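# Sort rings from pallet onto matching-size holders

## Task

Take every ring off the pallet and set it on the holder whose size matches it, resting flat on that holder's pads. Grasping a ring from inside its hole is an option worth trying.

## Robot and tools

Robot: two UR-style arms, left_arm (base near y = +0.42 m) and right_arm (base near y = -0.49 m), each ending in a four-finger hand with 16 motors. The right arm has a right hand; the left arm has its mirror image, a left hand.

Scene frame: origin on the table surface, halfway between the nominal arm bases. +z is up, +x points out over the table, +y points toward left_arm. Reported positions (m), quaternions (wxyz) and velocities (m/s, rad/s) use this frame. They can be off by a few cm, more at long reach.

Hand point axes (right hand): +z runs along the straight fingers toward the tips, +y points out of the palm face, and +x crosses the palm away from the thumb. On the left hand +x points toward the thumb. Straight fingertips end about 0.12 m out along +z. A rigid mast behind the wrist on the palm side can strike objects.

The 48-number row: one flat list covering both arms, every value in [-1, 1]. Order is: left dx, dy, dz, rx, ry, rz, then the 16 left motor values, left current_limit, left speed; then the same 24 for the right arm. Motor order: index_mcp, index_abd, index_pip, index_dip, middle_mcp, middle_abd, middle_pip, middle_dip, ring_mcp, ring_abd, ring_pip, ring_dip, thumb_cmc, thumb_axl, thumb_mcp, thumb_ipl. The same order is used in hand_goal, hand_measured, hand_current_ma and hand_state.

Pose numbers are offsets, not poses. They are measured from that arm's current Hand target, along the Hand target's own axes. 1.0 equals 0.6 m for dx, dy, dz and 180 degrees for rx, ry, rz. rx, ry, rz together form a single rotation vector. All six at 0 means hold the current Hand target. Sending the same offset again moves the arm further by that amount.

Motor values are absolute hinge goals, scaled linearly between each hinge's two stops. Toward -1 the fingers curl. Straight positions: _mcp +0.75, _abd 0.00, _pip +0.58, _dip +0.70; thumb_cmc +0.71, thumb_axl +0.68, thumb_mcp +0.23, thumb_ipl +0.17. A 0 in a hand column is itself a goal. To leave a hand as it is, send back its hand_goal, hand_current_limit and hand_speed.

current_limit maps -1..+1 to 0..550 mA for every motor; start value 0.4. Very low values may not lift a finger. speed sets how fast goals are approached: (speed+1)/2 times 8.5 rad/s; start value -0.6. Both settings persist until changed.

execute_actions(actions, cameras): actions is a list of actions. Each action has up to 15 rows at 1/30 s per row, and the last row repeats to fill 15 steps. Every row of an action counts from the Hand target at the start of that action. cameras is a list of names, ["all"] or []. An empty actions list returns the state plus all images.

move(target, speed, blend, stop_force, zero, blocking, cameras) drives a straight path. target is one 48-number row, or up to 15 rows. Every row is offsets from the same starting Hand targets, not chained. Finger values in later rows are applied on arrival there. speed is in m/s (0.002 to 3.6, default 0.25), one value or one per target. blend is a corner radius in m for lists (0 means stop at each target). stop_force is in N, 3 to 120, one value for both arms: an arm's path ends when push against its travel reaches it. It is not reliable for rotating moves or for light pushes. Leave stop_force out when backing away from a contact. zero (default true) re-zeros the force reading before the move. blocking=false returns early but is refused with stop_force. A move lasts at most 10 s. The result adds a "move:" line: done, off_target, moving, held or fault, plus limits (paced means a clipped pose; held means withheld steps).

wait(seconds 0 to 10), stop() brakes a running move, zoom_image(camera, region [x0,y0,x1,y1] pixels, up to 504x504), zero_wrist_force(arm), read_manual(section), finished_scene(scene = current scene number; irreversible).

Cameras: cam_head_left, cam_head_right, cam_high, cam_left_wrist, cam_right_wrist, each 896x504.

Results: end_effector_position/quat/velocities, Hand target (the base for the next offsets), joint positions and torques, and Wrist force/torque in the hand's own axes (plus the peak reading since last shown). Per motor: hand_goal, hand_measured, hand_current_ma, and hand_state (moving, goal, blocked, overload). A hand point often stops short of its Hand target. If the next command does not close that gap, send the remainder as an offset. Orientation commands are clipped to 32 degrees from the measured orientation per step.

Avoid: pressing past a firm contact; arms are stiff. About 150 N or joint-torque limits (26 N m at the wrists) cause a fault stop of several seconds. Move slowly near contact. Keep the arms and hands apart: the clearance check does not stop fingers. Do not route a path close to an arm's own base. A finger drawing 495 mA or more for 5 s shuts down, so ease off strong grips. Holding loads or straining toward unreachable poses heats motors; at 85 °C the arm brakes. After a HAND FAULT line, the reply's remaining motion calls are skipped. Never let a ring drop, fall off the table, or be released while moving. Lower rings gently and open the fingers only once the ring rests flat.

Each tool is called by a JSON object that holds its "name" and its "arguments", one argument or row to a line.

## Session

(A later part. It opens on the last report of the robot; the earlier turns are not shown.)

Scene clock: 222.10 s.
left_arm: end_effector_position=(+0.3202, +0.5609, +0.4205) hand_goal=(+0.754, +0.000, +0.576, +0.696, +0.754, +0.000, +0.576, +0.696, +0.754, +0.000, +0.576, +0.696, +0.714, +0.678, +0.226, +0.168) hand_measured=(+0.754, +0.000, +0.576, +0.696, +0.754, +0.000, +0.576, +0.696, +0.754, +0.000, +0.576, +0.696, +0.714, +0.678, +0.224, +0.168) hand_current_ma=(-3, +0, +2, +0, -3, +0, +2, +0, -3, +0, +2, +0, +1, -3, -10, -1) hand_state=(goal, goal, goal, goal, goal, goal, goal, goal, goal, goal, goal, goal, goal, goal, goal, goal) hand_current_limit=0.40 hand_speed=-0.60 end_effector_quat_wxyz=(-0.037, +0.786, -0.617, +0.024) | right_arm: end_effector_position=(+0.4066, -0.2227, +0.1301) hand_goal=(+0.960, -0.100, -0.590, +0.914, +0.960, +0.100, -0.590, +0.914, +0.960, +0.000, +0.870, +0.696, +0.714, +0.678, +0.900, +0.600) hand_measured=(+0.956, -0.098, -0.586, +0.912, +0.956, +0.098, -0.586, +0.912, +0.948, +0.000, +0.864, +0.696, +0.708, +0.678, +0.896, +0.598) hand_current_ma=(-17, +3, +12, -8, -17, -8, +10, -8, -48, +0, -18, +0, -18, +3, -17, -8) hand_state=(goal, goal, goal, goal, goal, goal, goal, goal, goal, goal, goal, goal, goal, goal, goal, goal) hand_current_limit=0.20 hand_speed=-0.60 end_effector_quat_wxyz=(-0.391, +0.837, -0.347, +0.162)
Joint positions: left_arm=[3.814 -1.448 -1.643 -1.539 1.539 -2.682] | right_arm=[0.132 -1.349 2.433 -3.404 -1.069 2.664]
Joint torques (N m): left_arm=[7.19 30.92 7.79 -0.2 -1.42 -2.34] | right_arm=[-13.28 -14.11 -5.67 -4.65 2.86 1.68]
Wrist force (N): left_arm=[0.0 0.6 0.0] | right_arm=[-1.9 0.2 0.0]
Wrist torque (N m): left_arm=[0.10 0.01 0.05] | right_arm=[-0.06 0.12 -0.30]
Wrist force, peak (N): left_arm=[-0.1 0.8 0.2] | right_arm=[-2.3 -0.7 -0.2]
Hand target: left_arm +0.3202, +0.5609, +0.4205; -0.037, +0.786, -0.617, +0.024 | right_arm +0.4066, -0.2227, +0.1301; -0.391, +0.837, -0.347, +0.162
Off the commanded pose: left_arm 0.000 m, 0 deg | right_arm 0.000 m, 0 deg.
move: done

{"name": "move", "arguments": {
  "target": [0,0,0,0,0,0,0.754,0,0.576,0.696,0.754,0,0.576,0.696,0.754,0,0.576,0.696,0.714,0.678,0.226,0.168,0.4,-0.6,0,0.0562,0.0471,0,0,0,0.96,-0.1,-0.59,0.914,0.96,0.1,-0.59,0.914,0.96,0,0.87,0.696,0.714,0.678,0.9,0.6,0.2,-0.8],
  "speed": 0.08,
  "cameras": ["cam_left_wrist","cam_head_left","cam_head_right","cam_high"]
}}

{"name": "zoom_image", "arguments": {
  "camera": "cam_left_wrist",
  "region": [0, 180, 200, 340]
}}

{"name": "zoom_image", "arguments": {
  "camera": "cam_head_left",
  "region": [540, 150, 680, 250]
}}

{"name": "zoom_image", "arguments": {
  "camera": "cam_high",
  "region": [340, 140, 500, 260]
}}

Scene clock: 232.40 s.
left_arm: end_effector_position=(+0.3202, +0.5609, +0.4205) hand_goal=(+0.754, +0.000, +0.576, +0.696, +0.754, +0.000, +0.576, +0.696, +0.754, +0.000, +0.576, +0.696, +0.714, +0.678, +0.226, +0.168) hand_measured=(+0.754, +0.000, +0.576, +0.696, +0.754, +0.000, +0.576, +0.696, +0.754, +0.000, +0.576, +0.696, +0.714, +0.678, +0.224, +0.168) hand_current_ma=(-3, +0, +2, +0, -3, +0, +2, +0, -3, +0, +2, +0, +1, -3, -10, -1) hand_state=(goal, goal, goal, goal, goal, goal, goal, goal, goal, goal, goal, goal, goal, goal, goal, goal) hand_current_limit=0.40 hand_speed=-0.60 end_effector_quat_wxyz=(-0.037, +0.786, -0.617, +0.024) | right_arm: end_effector_position=(+0.4066, -0.2227, +0.0861) hand_goal=(+0.960, -0.100, -0.590, +0.914, +0.960, +0.100, -0.590, +0.914, +0.960, +0.000, +0.870, +0.696, +0.714, +0.678, +0.900, +0.600) hand_measured=(+0.956, -0.098, -0.586, +0.912, +0.956, +0.098, -0.586, +0.912, +0.948, +0.000, +0.864, +0.696, +0.708, +0.680, +0.896, +0.598) hand_current_ma=(-17, +3, +12, -8, -17, -8, +10, -8, -48, +0, -18, +0, -18, +4, -17, -8) hand_state=(goal, goal, goal, goal, goal, goal, goal, goal, goal, goal, goal, goal, goal, goal, goal, goal) hand_current_limit=0.20 hand_speed=-0.80 end_effector_quat_wxyz=(-0.391, +0.837, -0.347, +0.162)
Joint positions: left_arm=[3.814 -1.448 -1.643 -1.539 1.539 -2.682] | right_arm=[0.132 -1.201 2.452 -3.571 -1.069 2.663]
Joint torques (N m): left_arm=[6.75 30.61 7.52 -0.18 -1.35 -2.24] | right_arm=[12.02 -15.87 -2.51 -4.16 0.18 1.39]
Wrist force (N): left_arm=[0.0 0.5 0.2] | right_arm=[-1.9 0.2 0.2]
Wrist torque (N m): left_arm=[0.06 0.01 0.06] | right_arm=[-0.09 0.13 -0.31]
Wrist force, peak (N): left_arm=[0.0 0.8 0.0] | right_arm=[-2.1 0.2 0.0]
Hand target: left_arm +0.3202, +0.5609, +0.4205; -0.037, +0.786, -0.617, +0.024 | right_arm +0.4066, -0.2227, +0.0861; -0.391, +0.837, -0.347, +0.162
Off the commanded pose: left_arm 0.000 m, 0 deg | right_arm 0.000 m, 0 deg.
move: done
camera_calibration:
cam_left_wrist: T_world_to_cam=[[0.4576, 0.886875, 0.0636755, -0.700039], [0.558055, -0.342215, 0.755952, -0.344678], [0.692226, -0.310389, -0.651523, 0.348351], [0, 0, 0, 1]] pos_world=[0.27155, 0.611018, 0.532094]
Images, in order (width x height): cam_head_left 896x504, cam_head_right 896x504, cam_high 896x504, cam_left_wrist 896x504.

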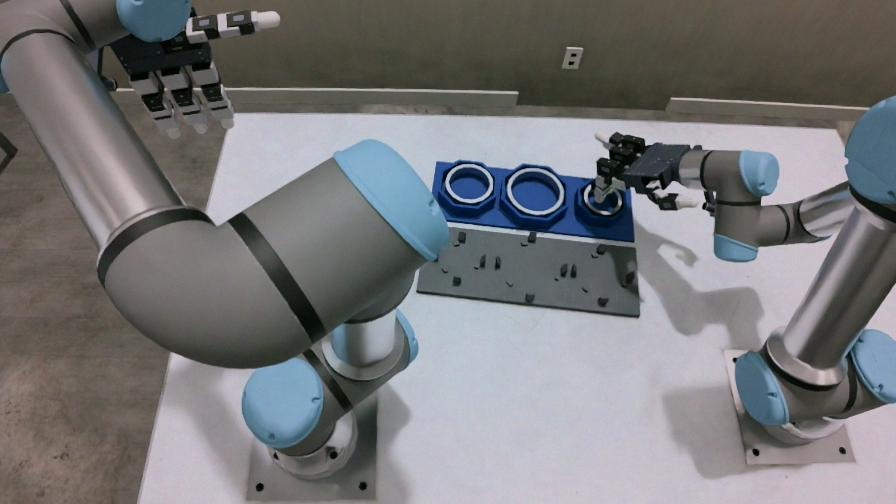

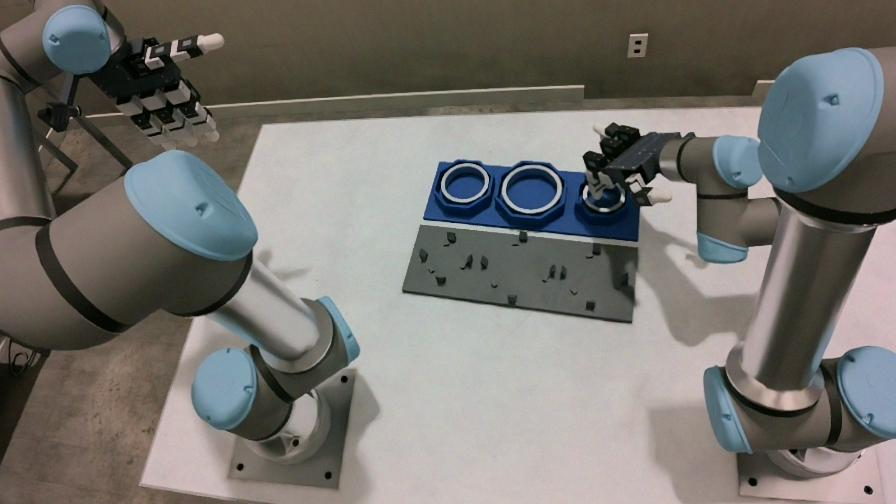

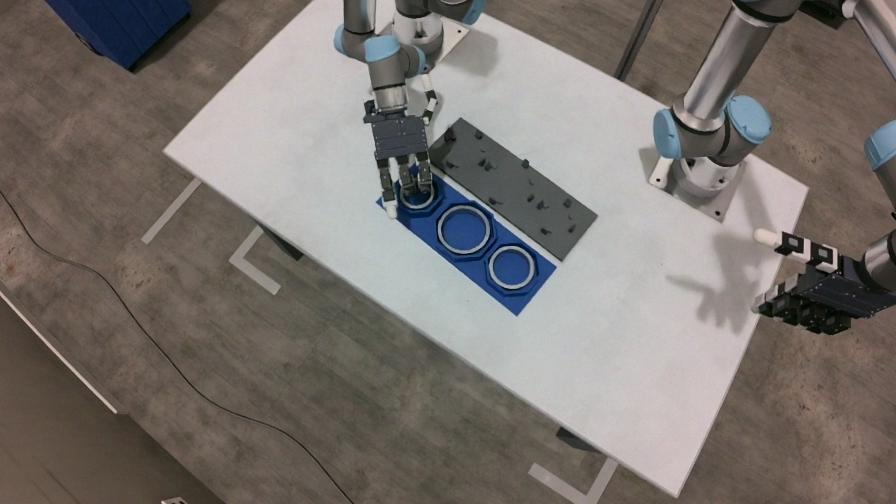

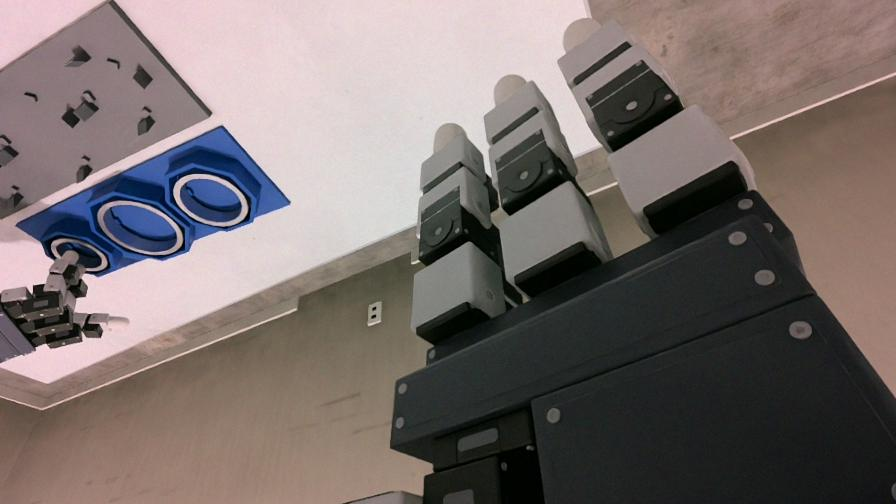

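Scaled by 2.520 from the camera's 896x504 image, which has a finer 1280x720 frame.

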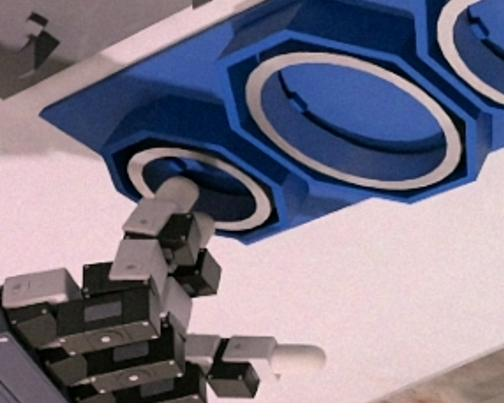

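Scaled by 3.600 from the camera's 896x504 image, which has a finer 1280x720 frame.

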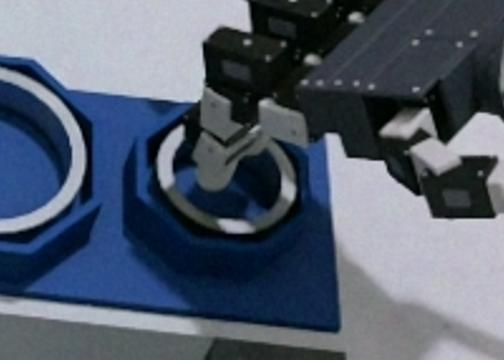

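Scaled by 3.150 from the camera's 896x504 image, which has a finer 1280x720 frame.

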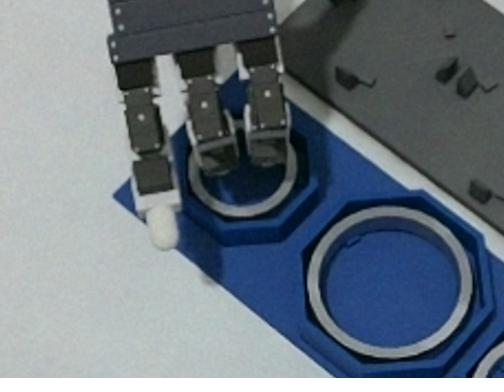

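{"name": "zoom_image", "arguments": {
  "camera": "cam_head_left",
  "region": [570, 175, 630, 225]
}}

{"name": "zoom_image", "arguments": {
  "camera": "cam_left_wrist",
  "region": [40, 225, 120, 285]
}}

{"name": "zoom_image", "arguments": {
  "camera": "cam_head_right",
  "region": [570, 165, 640, 225]
}}

{"name": "zoom_image", "arguments": {
  "camera": "cam_high",
  "region": [380, 165, 450, 225]
}}

Scaled by 8.400 from the camera's 896x504 image, which has a finer 1280x720 frame.

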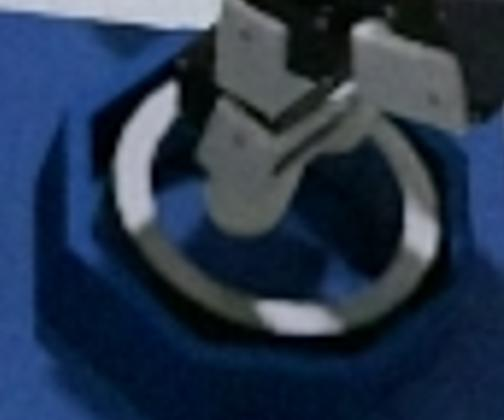

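Scaled by 6.300 from the camera's 896x504 image, which has a finer 1280x720 frame.

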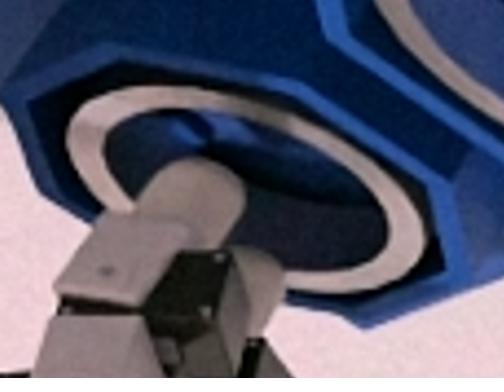

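Scaled by 7.200 from the camera's 896x504 image, which has a finer 1280x720 frame.

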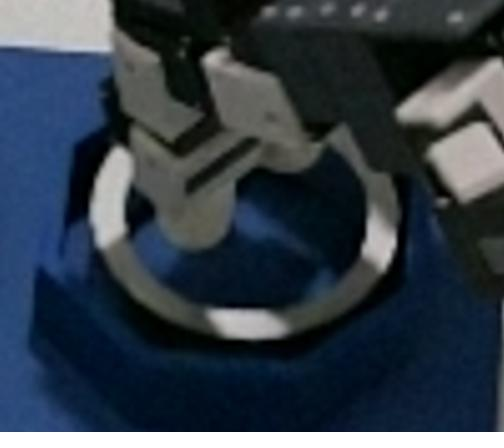

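Scaled by 7.200 from the camera's 896x504 image, which has a finer 1280x720 frame.

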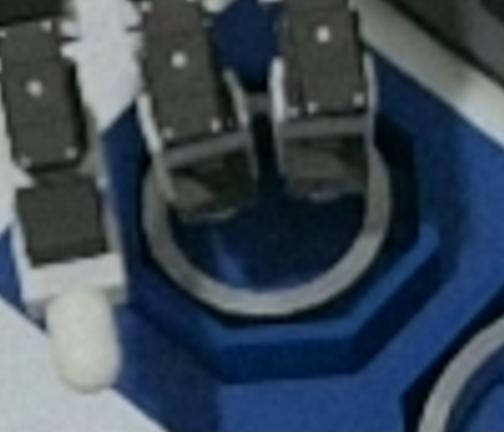

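{"name": "move", "arguments": {
  "target": [0,0,0,0,0,0,0.754,0,0.576,0.696,0.754,0,0.576,0.696,0.754,0,0.576,0.696,0.714,0.678,0.226,0.168,0.4,-0.6,0,0.0327,0.0274,0,0,0,0.96,-0.1,-0.59,0.914,0.96,0.1,-0.59,0.914,0.96,0,0.87,0.696,0.714,0.678,0.9,0.6,0.2,-0.8],
  "speed": 0.03,
  "stop_force": 5,
  "cameras": ["cam_left_wrist","cam_head_left","cam_high"]
}}

{"name": "zoom_image", "arguments": {
  "camera": "cam_high",
  "region": [380, 165, 450, 225]
}}

{"name": "zoom_image", "arguments": {
  "camera": "cam_left_wrist",
  "region": [40, 225, 120, 285]
}}

{"name": "zoom_image", "arguments": {
  "camera": "cam_head_left",
  "region": [570, 175, 630, 225]
}}

Scene clock: 328.57 s.
left_arm: end_effector_position=(+0.3202, +0.5609, +0.4205) hand_goal=(+0.754, +0.000, +0.576, +0.696, +0.754, +0.000, +0.576, +0.696, +0.754, +0.000, +0.576, +0.696, +0.714, +0.678, +0.226, +0.168) hand_measured=(+0.754, +0.000, +0.576, +0.696, +0.754, +0.000, +0.576, +0.696, +0.754, +0.000, +0.576, +0.696, +0.714, +0.678, +0.224, +0.168) hand_current_ma=(-3, +0, +2, +0, -3, +0, +2, +0, -3, +0, +2, +0, +1, -3, -10, -1) hand_state=(goal, goal, goal, goal, goal, goal, goal, goal, goal, goal, goal, goal, goal, goal, goal, goal) hand_current_limit=0.40 hand_speed=-0.60 end_effector_quat_wxyz=(-0.037, +0.786, -0.617, +0.024) | right_arm: end_effector_position=(+0.4066, -0.2227, +0.0605) hand_goal=(+0.960, -0.100, -0.590, +0.914, +0.960, +0.100, -0.590, +0.914, +0.960, +0.000, +0.870, +0.696, +0.714, +0.678, +0.900, +0.600) hand_measured=(+0.956, -0.098, -0.586, +0.912, +0.956, +0.098, -0.586, +0.912, +0.948, +0.000, +0.864, +0.696, +0.708, +0.680, +0.896, +0.598) hand_current_ma=(-17, +3, +12, -8, -17, -8, +10, -8, -48, +0, -18, +0, -18, +4, -17, -8) hand_state=(goal, goal, goal, goal, goal, goal, goal, goal, goal, goal, goal, goal, goal, goal, goal, goal) hand_current_limit=0.20 hand_speed=-0.80 end_effector_quat_wxyz=(-0.391, +0.837, -0.347, +0.162)
Joint positions: left_arm=[3.814 -1.448 -1.643 -1.539 1.539 -2.682] | right_arm=[0.132 -1.109 2.454 -3.665 -1.069 2.663]
Joint torques (N m): left_arm=[6.95 30.42 8.25 -0.06 -1.29 -2.04] | right_arm=[-3.5 -18.31 -16.31 -4.25 -0.14 1.67]
Wrist force (N): left_arm=[0.1 0.6 0.4] | right_arm=[-1.8 0.2 0.0]
Wrist torque (N m): left_arm=[0.06 0.00 0.06] | right_arm=[-0.07 0.10 -0.28]
Wrist force, peak (N): left_arm=[0.0 0.7 0.3] | right_arm=[-2.1 0.2 -0.4]
Hand target: left_arm +0.3202, +0.5609, +0.4205; -0.037, +0.786, -0.617, +0.024 | right_arm +0.4066, -0.2227, +0.0605; -0.391, +0.837, -0.347, +0.162
Off the commanded pose: left_arm 0.000 m, 0 deg | right_arm 0.000 m, 0 deg.
move: done
camera_calibration:
cam_left_wrist: T_world_to_cam=[[0.4576, 0.886875, 0.0636755, -0.700039], [0.558055, -0.342215, 0.755952, -0.344678], [0.692226, -0.310389, -0.651523, 0.348351], [0, 0, 0, 1]] pos_world=[0.27155, 0.611018, 0.532094]
Images, in order (width x height): cam_head_left 896x504, cam_high 896x504, cam_left_wrist 896x504.

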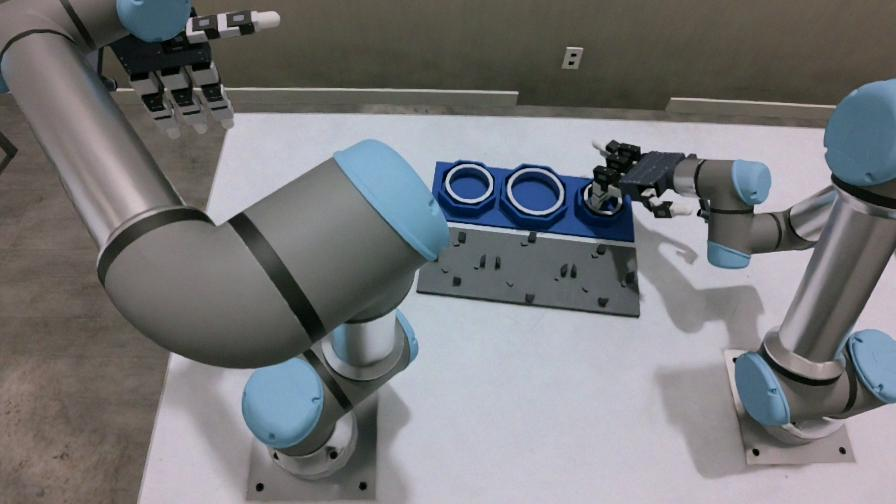

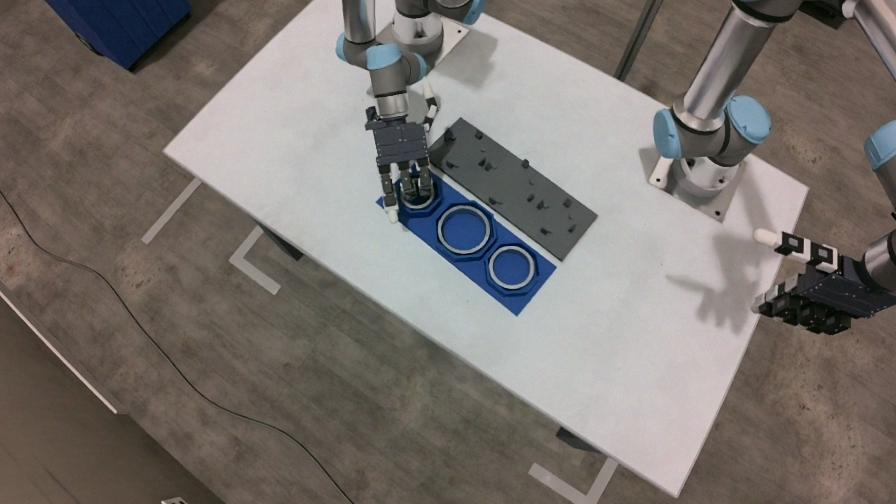

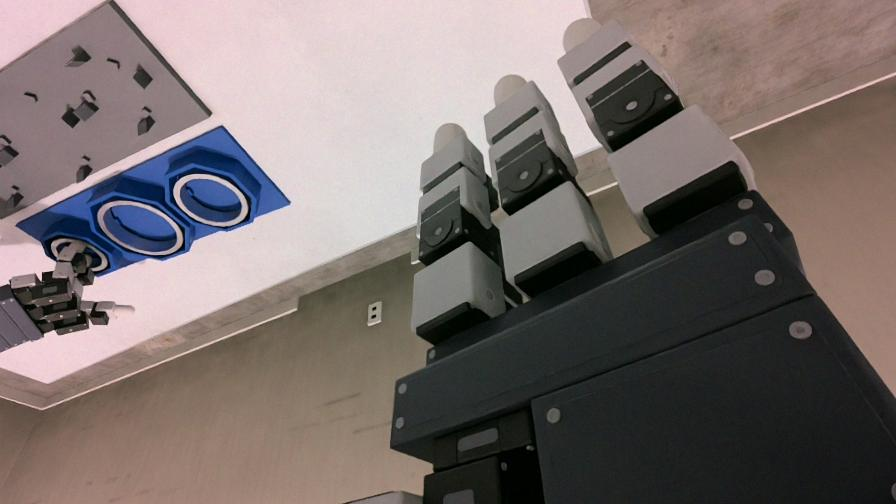

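Scaled by 7.200 from the camera's 896x504 image, which has a finer 1280x720 frame.

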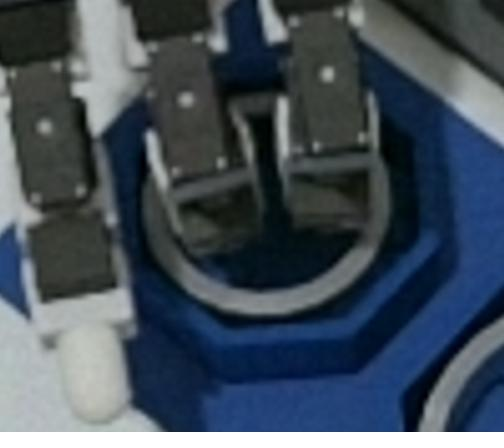

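Scaled by 6.300 from the camera's 896x504 image, which has a finer 1280x720 frame.

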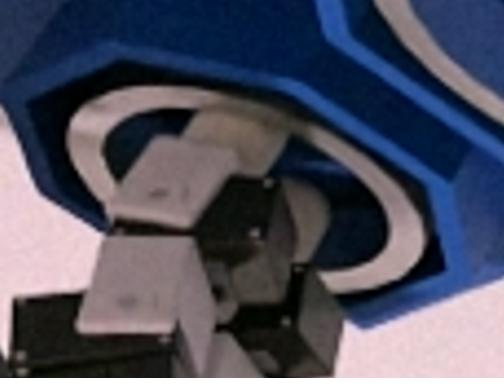

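Scaled by 8.400 from the camera's 896x504 image, which has a finer 1280x720 frame.

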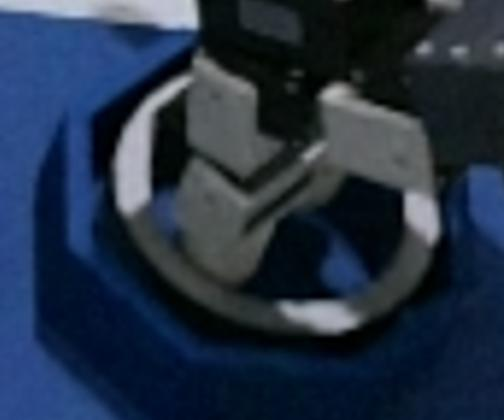

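{"name": "execute_actions", "arguments": {
  "actions": [
    [[0,0,0,0,0,0,0.754,0,0.576,0.696,0.754,0,0.576,0.696,0.754,0,0.576,0.696,0.714,0.678,0.226,0.168,0.4,-0.6,0,0,0,0,0,0,0.96,0.6,-0.59,0.914,0.96,-0.6,-0.59,0.914,0.96,0,0.87,0.696,0.714,0.678,0.9,0.6,0.76,-0.88]],
    [[0,0,0,0,0,0,0.754,0,0.576,0.696,0.754,0,0.576,0.696,0.754,0,0.576,0.696,0.714,0.678,0.226,0.168,0.4,-0.6,0,0,0,0,0,0,0.96,0.6,-0.59,0.914,0.96,-0.6,-0.59,0.914,0.96,0,0.87,0.696,0.714,0.678,0.9,0.6,0.76,-0.88]],
    [[0,0,0,0,0,0,0.754,0,0.576,0.696,0.754,0,0.576,0.696,0.754,0,0.576,0.696,0.714,0.678,0.226,0.168,0.4,-0.6,0,0,0,0,0,0,0.96,0.6,-0.59,0.914,0.96,-0.6,-0.59,0.914,0.96,0,0.87,0.696,0.714,0.678,0.9,0.6,0.76,-0.88]]
  ]
}}

{"name": "move", "arguments": {
  "target": [0,0,0,0,0,0,0.754,0,0.576,0.696,0.754,0,0.576,0.696,0.754,0,0.576,0.696,0.714,0.678,0.226,0.168,0.4,-0.6,0,-0.0511,-0.0429,0,0,0,0.96,0.6,-0.59,0.914,0.96,-0.6,-0.59,0.914,0.96,0,0.87,0.696,0.714,0.678,0.9,0.6,0.76,-0.88],
  "speed": 0.03,
  "cameras": ["cam_left_wrist","cam_head_left","cam_high"]
}}

{"name": "zoom_image", "arguments": {
  "camera": "cam_high",
  "region": [380, 165, 450, 225]
}}

{"name": "zoom_image", "arguments": {
  "camera": "cam_left_wrist",
  "region": [40, 205, 120, 265]
}}

{"name": "zoom_image", "arguments": {
  "camera": "cam_head_left",
  "region": [570, 165, 630, 215]
}}

Scene clock: 343.00 s.
left_arm: end_effector_position=(+0.3202, +0.5609, +0.4205) hand_goal=(+0.754, +0.000, +0.576, +0.696, +0.754, +0.000, +0.576, +0.696, +0.754, +0.000, +0.576, +0.696, +0.714, +0.678, +0.226, +0.168) hand_measured=(+0.754, +0.000, +0.576, +0.696, +0.754, +0.000, +0.576, +0.696, +0.754, +0.000, +0.576, +0.696, +0.714, +0.678, +0.224, +0.168) hand_current_ma=(-3, +0, +2, +0, -3, +0, +2, +0, -3, +0, +2, +0, +1, -3, -10, -1) hand_state=(goal, goal, goal, goal, goal, goal, goal, goal, goal, goal, goal, goal, goal, goal, goal, goal) hand_current_limit=0.40 hand_speed=-0.60 end_effector_quat_wxyz=(-0.037, +0.786, -0.617, +0.024) | right_arm: end_effector_position=(+0.4066, -0.2227, +0.0605) hand_goal=(+0.960, +0.600, -0.590, +0.914, +0.960, -0.600, -0.590, +0.914, +0.960, +0.000, +0.870, +0.696, +0.714, +0.678, +0.900, +0.600) hand_measured=(+0.954, +0.066, -0.588, +0.912, +0.954, -0.070, -0.590, +0.912, +0.948, +0.000, +0.864, +0.696, +0.708, +0.680, +0.896, +0.598) hand_current_ma=(-23, -484, +5, -7, -19, +484, +0, -8, -48, +0, -18, +0, -18, +4, -17, -8) hand_state=(goal, blocked, goal, goal, goal, blocked, goal, goal, goal, goal, goal, goal, goal, goal, goal, goal) hand_current_limit=0.76 hand_speed=-0.88 end_effector_quat_wxyz=(-0.391, +0.837, -0.347, +0.162)
Joint positions: left_arm=[3.814 -1.448 -1.643 -1.539 1.539 -2.682] | right_arm=[0.132 -1.109 2.454 -3.665 -1.069 2.663]
Joint torques (N m): left_arm=[6.64 30.23 7.99 -0.17 -1.33 -2.05] | right_arm=[-12.5 -21.28 -12.24 -4.01 2.78 1.27]
Wrist force (N): left_arm=[0.0 0.5 0.2] | right_arm=[-1.8 1.0 1.1]
Wrist torque (N m): left_arm=[0.07 0.02 0.05] | right_arm=[-0.16 0.12 -0.30]
Wrist force, peak (N): left_arm=[-0.1 0.8 0.3] | right_arm=[-1.9 1.2 1.3]
Hand target: left_arm +0.3202, +0.5609, +0.4205; -0.037, +0.786, -0.617, +0.024 | right_arm +0.4066, -0.2227, +0.0605; -0.391, +0.837, -0.347, +0.162
Off the commanded pose: left_arm 0.000 m, 0 deg | right_arm 0.000 m, 0 deg.

Scene clock: 344.77 s.
left_arm: end_effector_position=(+0.3202, +0.5609, +0.4205) hand_goal=(+0.754, +0.000, +0.576, +0.696, +0.754, +0.000, +0.576, +0.696, +0.754, +0.000, +0.576, +0.696, +0.714, +0.678, +0.226, +0.168) hand_measured=(+0.754, +0.000, +0.576, +0.696, +0.754, +0.000, +0.576, +0.696, +0.754, +0.000, +0.576, +0.696, +0.714, +0.678, +0.224, +0.168) hand_current_ma=(-3, +0, +2, +0, -3, +0, +2, +0, -3, +0, +2, +0, +1, -3, -10, -1) hand_state=(goal, goal, goal, goal, goal, goal, goal, goal, goal, goal, goal, goal, goal, goal, goal, goal) hand_current_limit=0.40 hand_speed=-0.60 end_effector_quat_wxyz=(-0.037, +0.786, -0.617, +0.024) | right_arm: end_effector_position=(+0.4066, -0.2227, +0.1005) hand_goal=(+0.960, +0.600, -0.590, +0.914, +0.960, -0.600, -0.590, +0.914, +0.960, +0.000, +0.870, +0.696, +0.714, +0.678, +0.900, +0.600) hand_measured=(+0.944, +0.066, -0.588, +0.912, +0.944, -0.072, -0.590, +0.912, +0.948, +0.000, +0.864, +0.696, +0.708, +0.680, +0.896, +0.598) hand_current_ma=(-60, -484, +4, -7, -62, +484, +0, -8, -48, +0, -18, +0, -18, +4, -17, -8) hand_state=(goal, blocked, goal, goal, goal, blocked, goal, goal, goal, goal, goal, goal, goal, goal, goal, goal) hand_current_limit=0.76 hand_speed=-0.88 end_effector_quat_wxyz=(-0.391, +0.837, -0.347, +0.162)
Joint positions: left_arm=[3.814 -1.448 -1.643 -1.539 1.539 -2.682] | right_arm=[0.132 -1.251 2.447 -3.517 -1.069 2.664]
Joint torques (N m): left_arm=[6.8 30.64 7.69 -0.19 -1.42 -1.92] | right_arm=[-11.56 -32.44 -20.21 -2.17 3.11 -1.38]
Wrist force (N): left_arm=[0.2 0.5 0.2] | right_arm=[-1.6 3.5 2.5]
Wrist torque (N m): left_arm=[0.07 -0.02 0.08] | right_arm=[-0.28 0.09 -0.27]
Wrist force, peak (N): left_arm=[0.1 0.7 0.0] | right_arm=[-1.8 3.6 2.7]
Hand target: left_arm +0.3202, +0.5609, +0.4205; -0.037, +0.786, -0.617, +0.024 | right_arm +0.4066, -0.2227, +0.1005; -0.391, +0.837, -0.347, +0.162
Off the commanded pose: left_arm 0.000 m, 0 deg | right_arm 0.000 m, 0 deg.
move: done
camera_calibration:
cam_left_wrist: T_world_to_cam=[[0.4576, 0.886875, 0.0636755, -0.700039], [0.558055, -0.342215, 0.755952, -0.344678], [0.692226, -0.310389, -0.651523, 0.348351], [0, 0, 0, 1]] pos_world=[0.27155, 0.611018, 0.532094]
Images, in order (width x height): cam_head_left 896x504, cam_high 896x504, cam_left_wrist 896x504.

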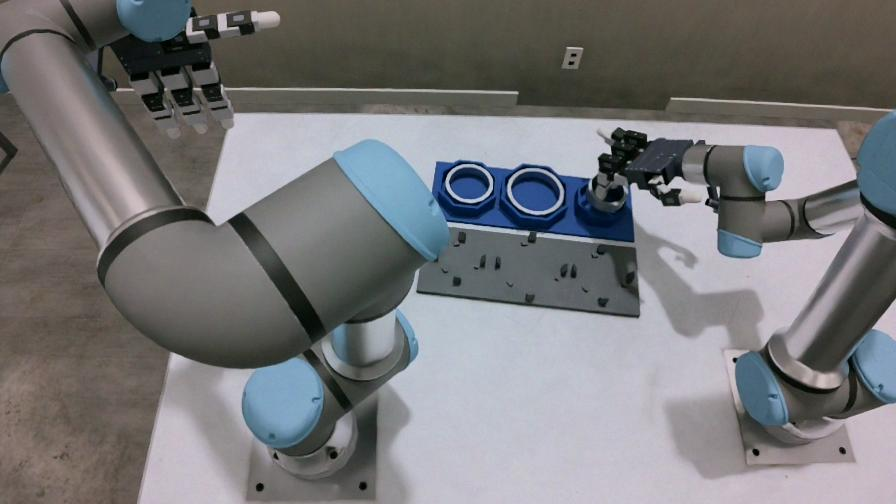

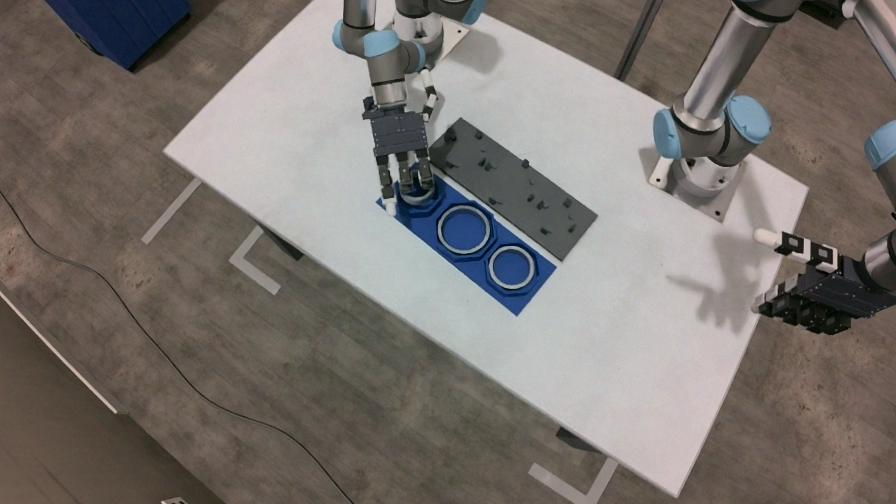

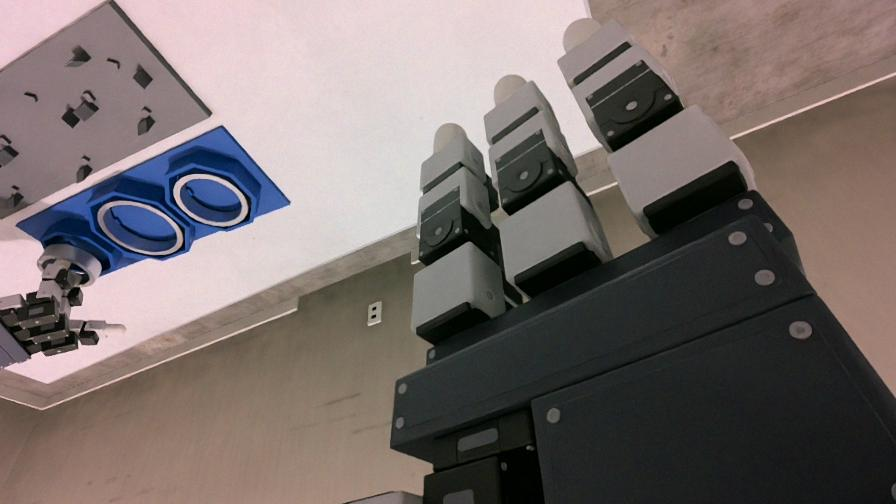

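Scaled by 7.200 from the camera's 896x504 image, which has a finer 1280x720 frame.

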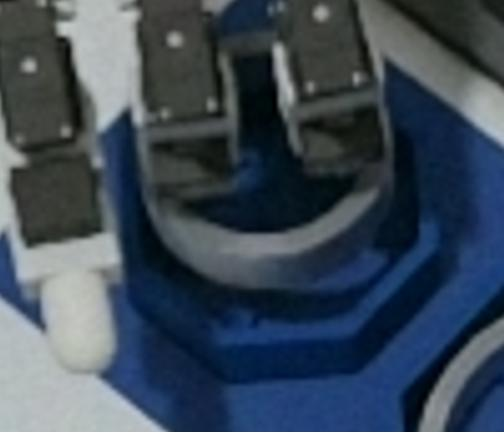

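Scaled by 6.300 from the camera's 896x504 image, which has a finer 1280x720 frame.

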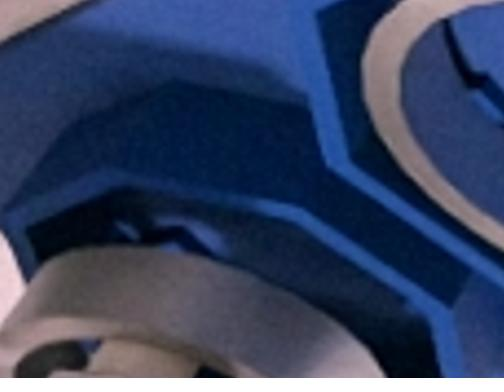

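Scaled by 8.400 from the camera's 896x504 image, which has a finer 1280x720 frame.

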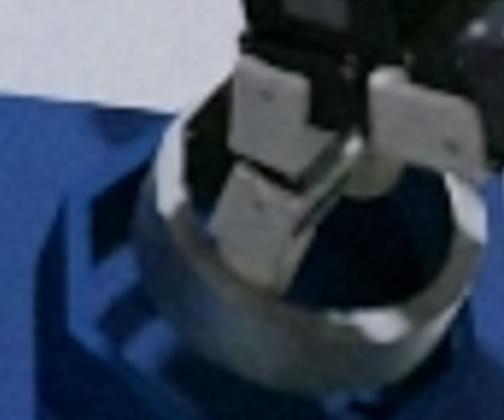

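{"name": "zoom_image", "arguments": {
  "camera": "cam_left_wrist",
  "region": [20, 225, 120, 305]
}}

{"name": "zoom_image", "arguments": {
  "camera": "cam_head_left",
  "region": [565, 160, 645, 230]
}}

Scaled by 5.040 from the camera's 896x504 image, which has a finer 1280x720 frame.

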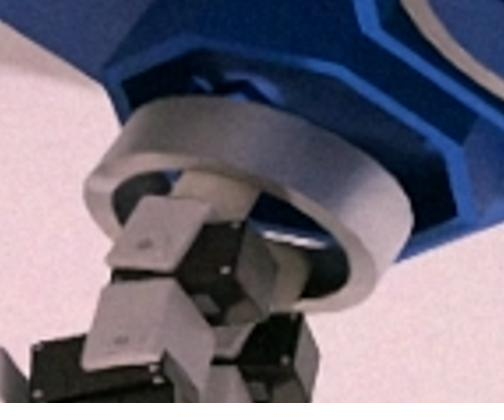

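Scaled by 6.300 from the camera's 896x504 image, which has a finer 1280x720 frame.

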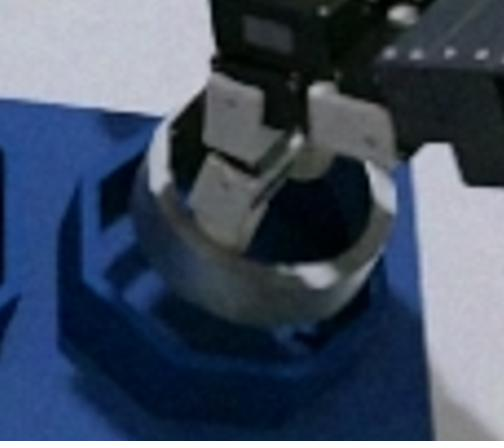

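{"name": "move", "arguments": {
  "target": [0,0,0,0,0,0,0.754,0,0.576,0.696,0.754,0,0.576,0.696,0.754,0,0.576,0.696,0.714,0.678,0.226,0.168,0.4,-0.6,0,0.0505,0.0424,0,0,0,0.96,0.6,-0.59,0.914,0.96,-0.6,-0.59,0.914,0.96,0,0.87,0.696,0.714,0.678,0.9,0.6,0.76,-0.88],
  "speed": 0.03,
  "stop_force": 6
}}

{"name": "execute_actions", "arguments": {
  "actions": [
    [[0,0,0,0,0,0,0.754,0,0.576,0.696,0.754,0,0.576,0.696,0.754,0,0.576,0.696,0.714,0.678,0.226,0.168,0.4,-0.6,0,0,0,0,0,0,0.96,-0.1,-0.59,0.914,0.96,0.1,-0.59,0.914,0.96,0,0.87,0.696,0.714,0.678,0.9,0.6,0.4,-0.8]],
    [[0,0,0,0,0,0,0.754,0,0.576,0.696,0.754,0,0.576,0.696,0.754,0,0.576,0.696,0.714,0.678,0.226,0.168,0.4,-0.6,0,0,0,0,0,0,0.96,-0.1,-0.59,0.914,0.96,0.1,-0.59,0.914,0.96,0,0.87,0.696,0.714,0.678,0.9,0.6,0.4,-0.8]]
  ],
  "cameras": ["cam_left_wrist","cam_head_left","cam_high"]
}}

{"name": "zoom_image", "arguments": {
  "camera": "cam_left_wrist",
  "region": [40, 225, 120, 285]
}}

{"name": "zoom_image", "arguments": {
  "camera": "cam_head_left",
  "region": [570, 175, 630, 225]
}}

{"name": "zoom_image", "arguments": {
  "camera": "cam_high",
  "region": [380, 165, 450, 225]
}}

Scene clock: 373.03 s.
left_arm: end_effector_position=(+0.3202, +0.5609, +0.4205) hand_goal=(+0.754, +0.000, +0.576, +0.696, +0.754, +0.000, +0.576, +0.696, +0.754, +0.000, +0.576, +0.696, +0.714, +0.678, +0.226, +0.168) hand_measured=(+0.754, +0.000, +0.576, +0.696, +0.754, +0.000, +0.576, +0.696, +0.754, +0.000, +0.576, +0.696, +0.714, +0.678, +0.224, +0.168) hand_current_ma=(-3, +0, +2, +0, -3, +0, +2, +0, -3, +0, +2, +0, +1, -3, -10, -1) hand_state=(goal, goal, goal, goal, goal, goal, goal, goal, goal, goal, goal, goal, goal, goal, goal, goal) hand_current_limit=0.40 hand_speed=-0.60 end_effector_quat_wxyz=(-0.037, +0.786, -0.617, +0.024) | right_arm: end_effector_position=(+0.4066, -0.2227, +0.0609) hand_goal=(+0.960, +0.600, -0.590, +0.914, +0.960, -0.600, -0.590, +0.914, +0.960, +0.000, +0.870, +0.696, +0.714, +0.678, +0.900, +0.600) hand_measured=(+0.944, +0.066, -0.590, +0.912, +0.944, -0.072, -0.592, +0.912, +0.948, +0.000, +0.864, +0.696, +0.708, +0.680, +0.896, +0.598) hand_current_ma=(-62, -484, +1, -7, -60, +484, -8, -8, -48, +0, -18, +0, -18, +4, -17, -8) hand_state=(goal, blocked, goal, goal, goal, blocked, goal, goal, goal, goal, goal, goal, goal, goal, goal, goal) hand_current_limit=0.76 hand_speed=-0.88 end_effector_quat_wxyz=(-0.391, +0.837, -0.347, +0.162)
Joint positions: left_arm=[3.814 -1.448 -1.643 -1.539 1.539 -2.682] | right_arm=[0.132 -1.111 2.454 -3.663 -1.069 2.663]
Joint torques (N m): left_arm=[6.44 30.72 8.23 -0.11 -1.33 -1.82] | right_arm=[5.55 -19.37 -16.95 -4.51 0.72 1.55]
Wrist force (N): left_arm=[0.0 0.5 0.3] | right_arm=[-2.3 1.1 0.6]
Wrist torque (N m): left_arm=[0.06 0.01 0.06] | right_arm=[-0.12 0.12 -0.29]
Wrist force, peak (N): left_arm=[-0.1 0.8 0.1] | right_arm=[-1.8 3.8 2.7]
Hand target: left_arm +0.3202, +0.5609, +0.4205; -0.037, +0.786, -0.617, +0.024 | right_arm +0.4066, -0.2227, +0.0609; -0.391, +0.837, -0.347, +0.162
Off the commanded pose: left_arm 0.000 m, 0 deg | right_arm 0.000 m, 0 deg.
move: done

Scene clock: 374.23 s.
left_arm: end_effector_position=(+0.3202, +0.5609, +0.4205) hand_goal=(+0.754, +0.000, +0.576, +0.696, +0.754, +0.000, +0.576, +0.696, +0.754, +0.000, +0.576, +0.696, +0.714, +0.678, +0.226, +0.168) hand_measured=(+0.754, +0.000, +0.576, +0.696, +0.754, +0.000, +0.576, +0.696, +0.754, +0.000, +0.576, +0.696, +0.714, +0.678, +0.224, +0.168) hand_current_ma=(-3, +0, +2, +0, -3, +0, +2, +0, -3, +0, +2, +0, +1, -3, -10, -1) hand_state=(goal, goal, goal, goal, goal, goal, goal, goal, goal, goal, goal, goal, goal, goal, goal, goal) hand_current_limit=0.40 hand_speed=-0.60 end_effector_quat_wxyz=(-0.037, +0.786, -0.617, +0.024) | right_arm: end_effector_position=(+0.4066, -0.2227, +0.0609) hand_goal=(+0.960, -0.100, -0.590, +0.914, +0.960, +0.100, -0.590, +0.914, +0.960, +0.000, +0.870, +0.696, +0.714, +0.678, +0.900, +0.600) hand_measured=(+0.944, -0.096, -0.590, +0.912, +0.944, +0.096, -0.592, +0.912, +0.948, +0.000, +0.864, +0.696, +0.708, +0.680, +0.896, +0.598) hand_current_ma=(-62, +10, +0, -7, -60, -10, -7, -8, -48, +0, -18, +0, -18, +4, -17, -8) hand_state=(goal, goal, goal, goal, goal, goal, goal, goal, goal, goal, goal, goal, goal, goal, goal, goal) hand_current_limit=0.40 hand_speed=-0.80 end_effector_quat_wxyz=(-0.391, +0.837, -0.347, +0.162)
Joint positions: left_arm=[3.814 -1.448 -1.643 -1.539 1.539 -2.682] | right_arm=[0.132 -1.111 2.454 -3.663 -1.069 2.663]
Joint torques (N m): left_arm=[6.01 30.73 7.91 -0.06 -1.28 -1.78] | right_arm=[11.02 -19.74 -13.55 -3.07 -1.45 1.43]
Wrist force (N): left_arm=[0.0 0.6 0.2] | right_arm=[-1.8 0.2 0.1]
Wrist torque (N m): left_arm=[0.08 0.01 0.05] | right_arm=[-0.07 0.11 -0.25]
Wrist force, peak (N): left_arm=[0.0 0.9 0.3] | right_arm=[-2.3 1.1 0.8]
Hand target: left_arm +0.3202, +0.5609, +0.4205; -0.037, +0.786, -0.617, +0.024 | right_arm +0.4066, -0.2227, +0.0609; -0.391, +0.837, -0.347, +0.162
Off the commanded pose: left_arm 0.000 m, 0 deg | right_arm 0.000 m, 0 deg.
camera_calibration:
cam_left_wrist: T_world_to_cam=[[0.4576, 0.886875, 0.0636755, -0.700039], [0.558055, -0.342215, 0.755952, -0.344678], [0.692226, -0.310389, -0.651523, 0.348351], [0, 0, 0, 1]] pos_world=[0.27155, 0.611018, 0.532094]
Images, in order (width x height): cam_head_left 896x504, cam_high 896x504, cam_left_wrist 896x504.

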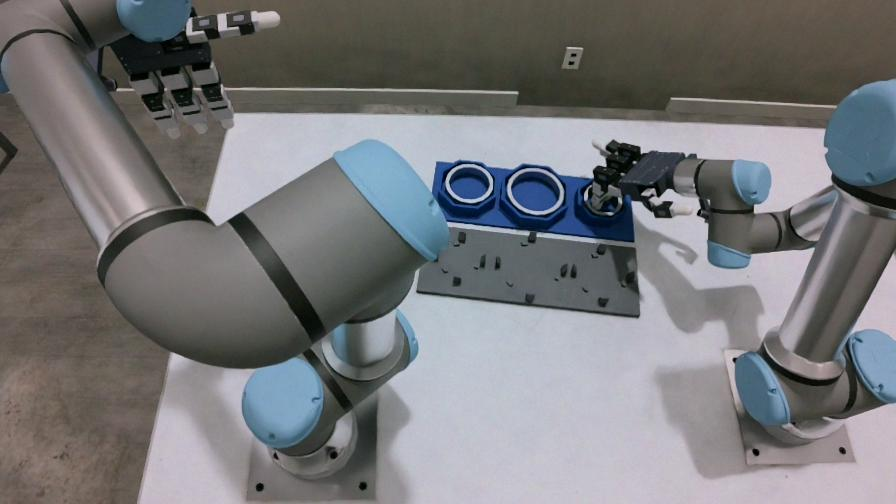

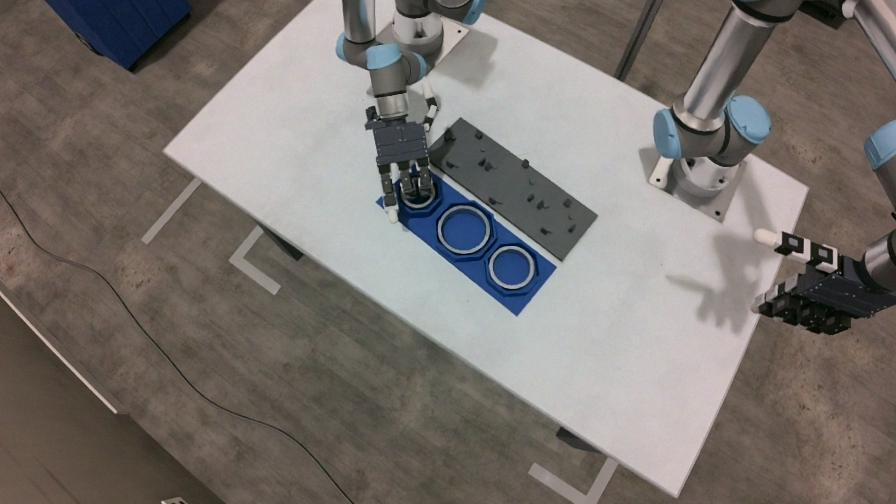

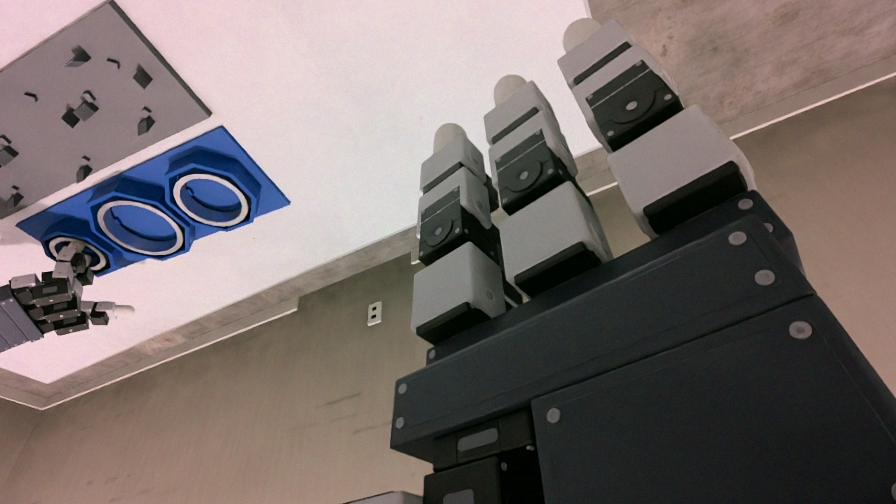

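Scaled by 6.300 from the camera's 896x504 image, which has a finer 1280x720 frame.

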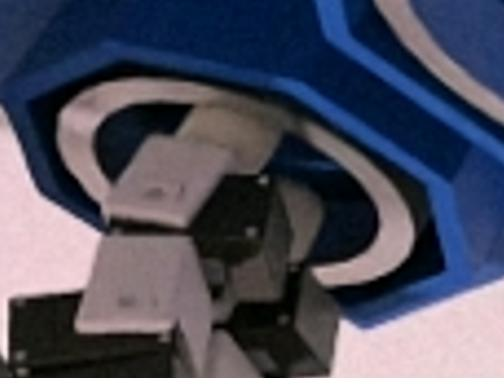

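Scaled by 8.400 from the camera's 896x504 image, which has a finer 1280x720 frame.

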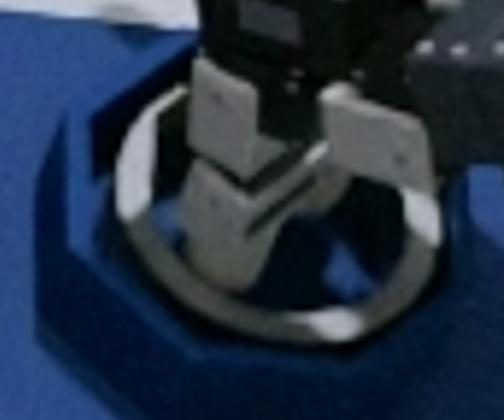

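Scaled by 7.200 from the camera's 896x504 image, which has a finer 1280x720 frame.

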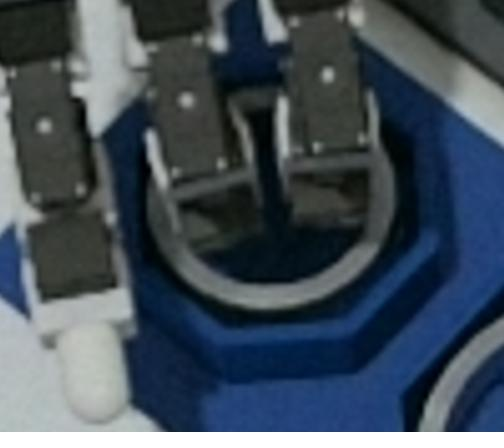

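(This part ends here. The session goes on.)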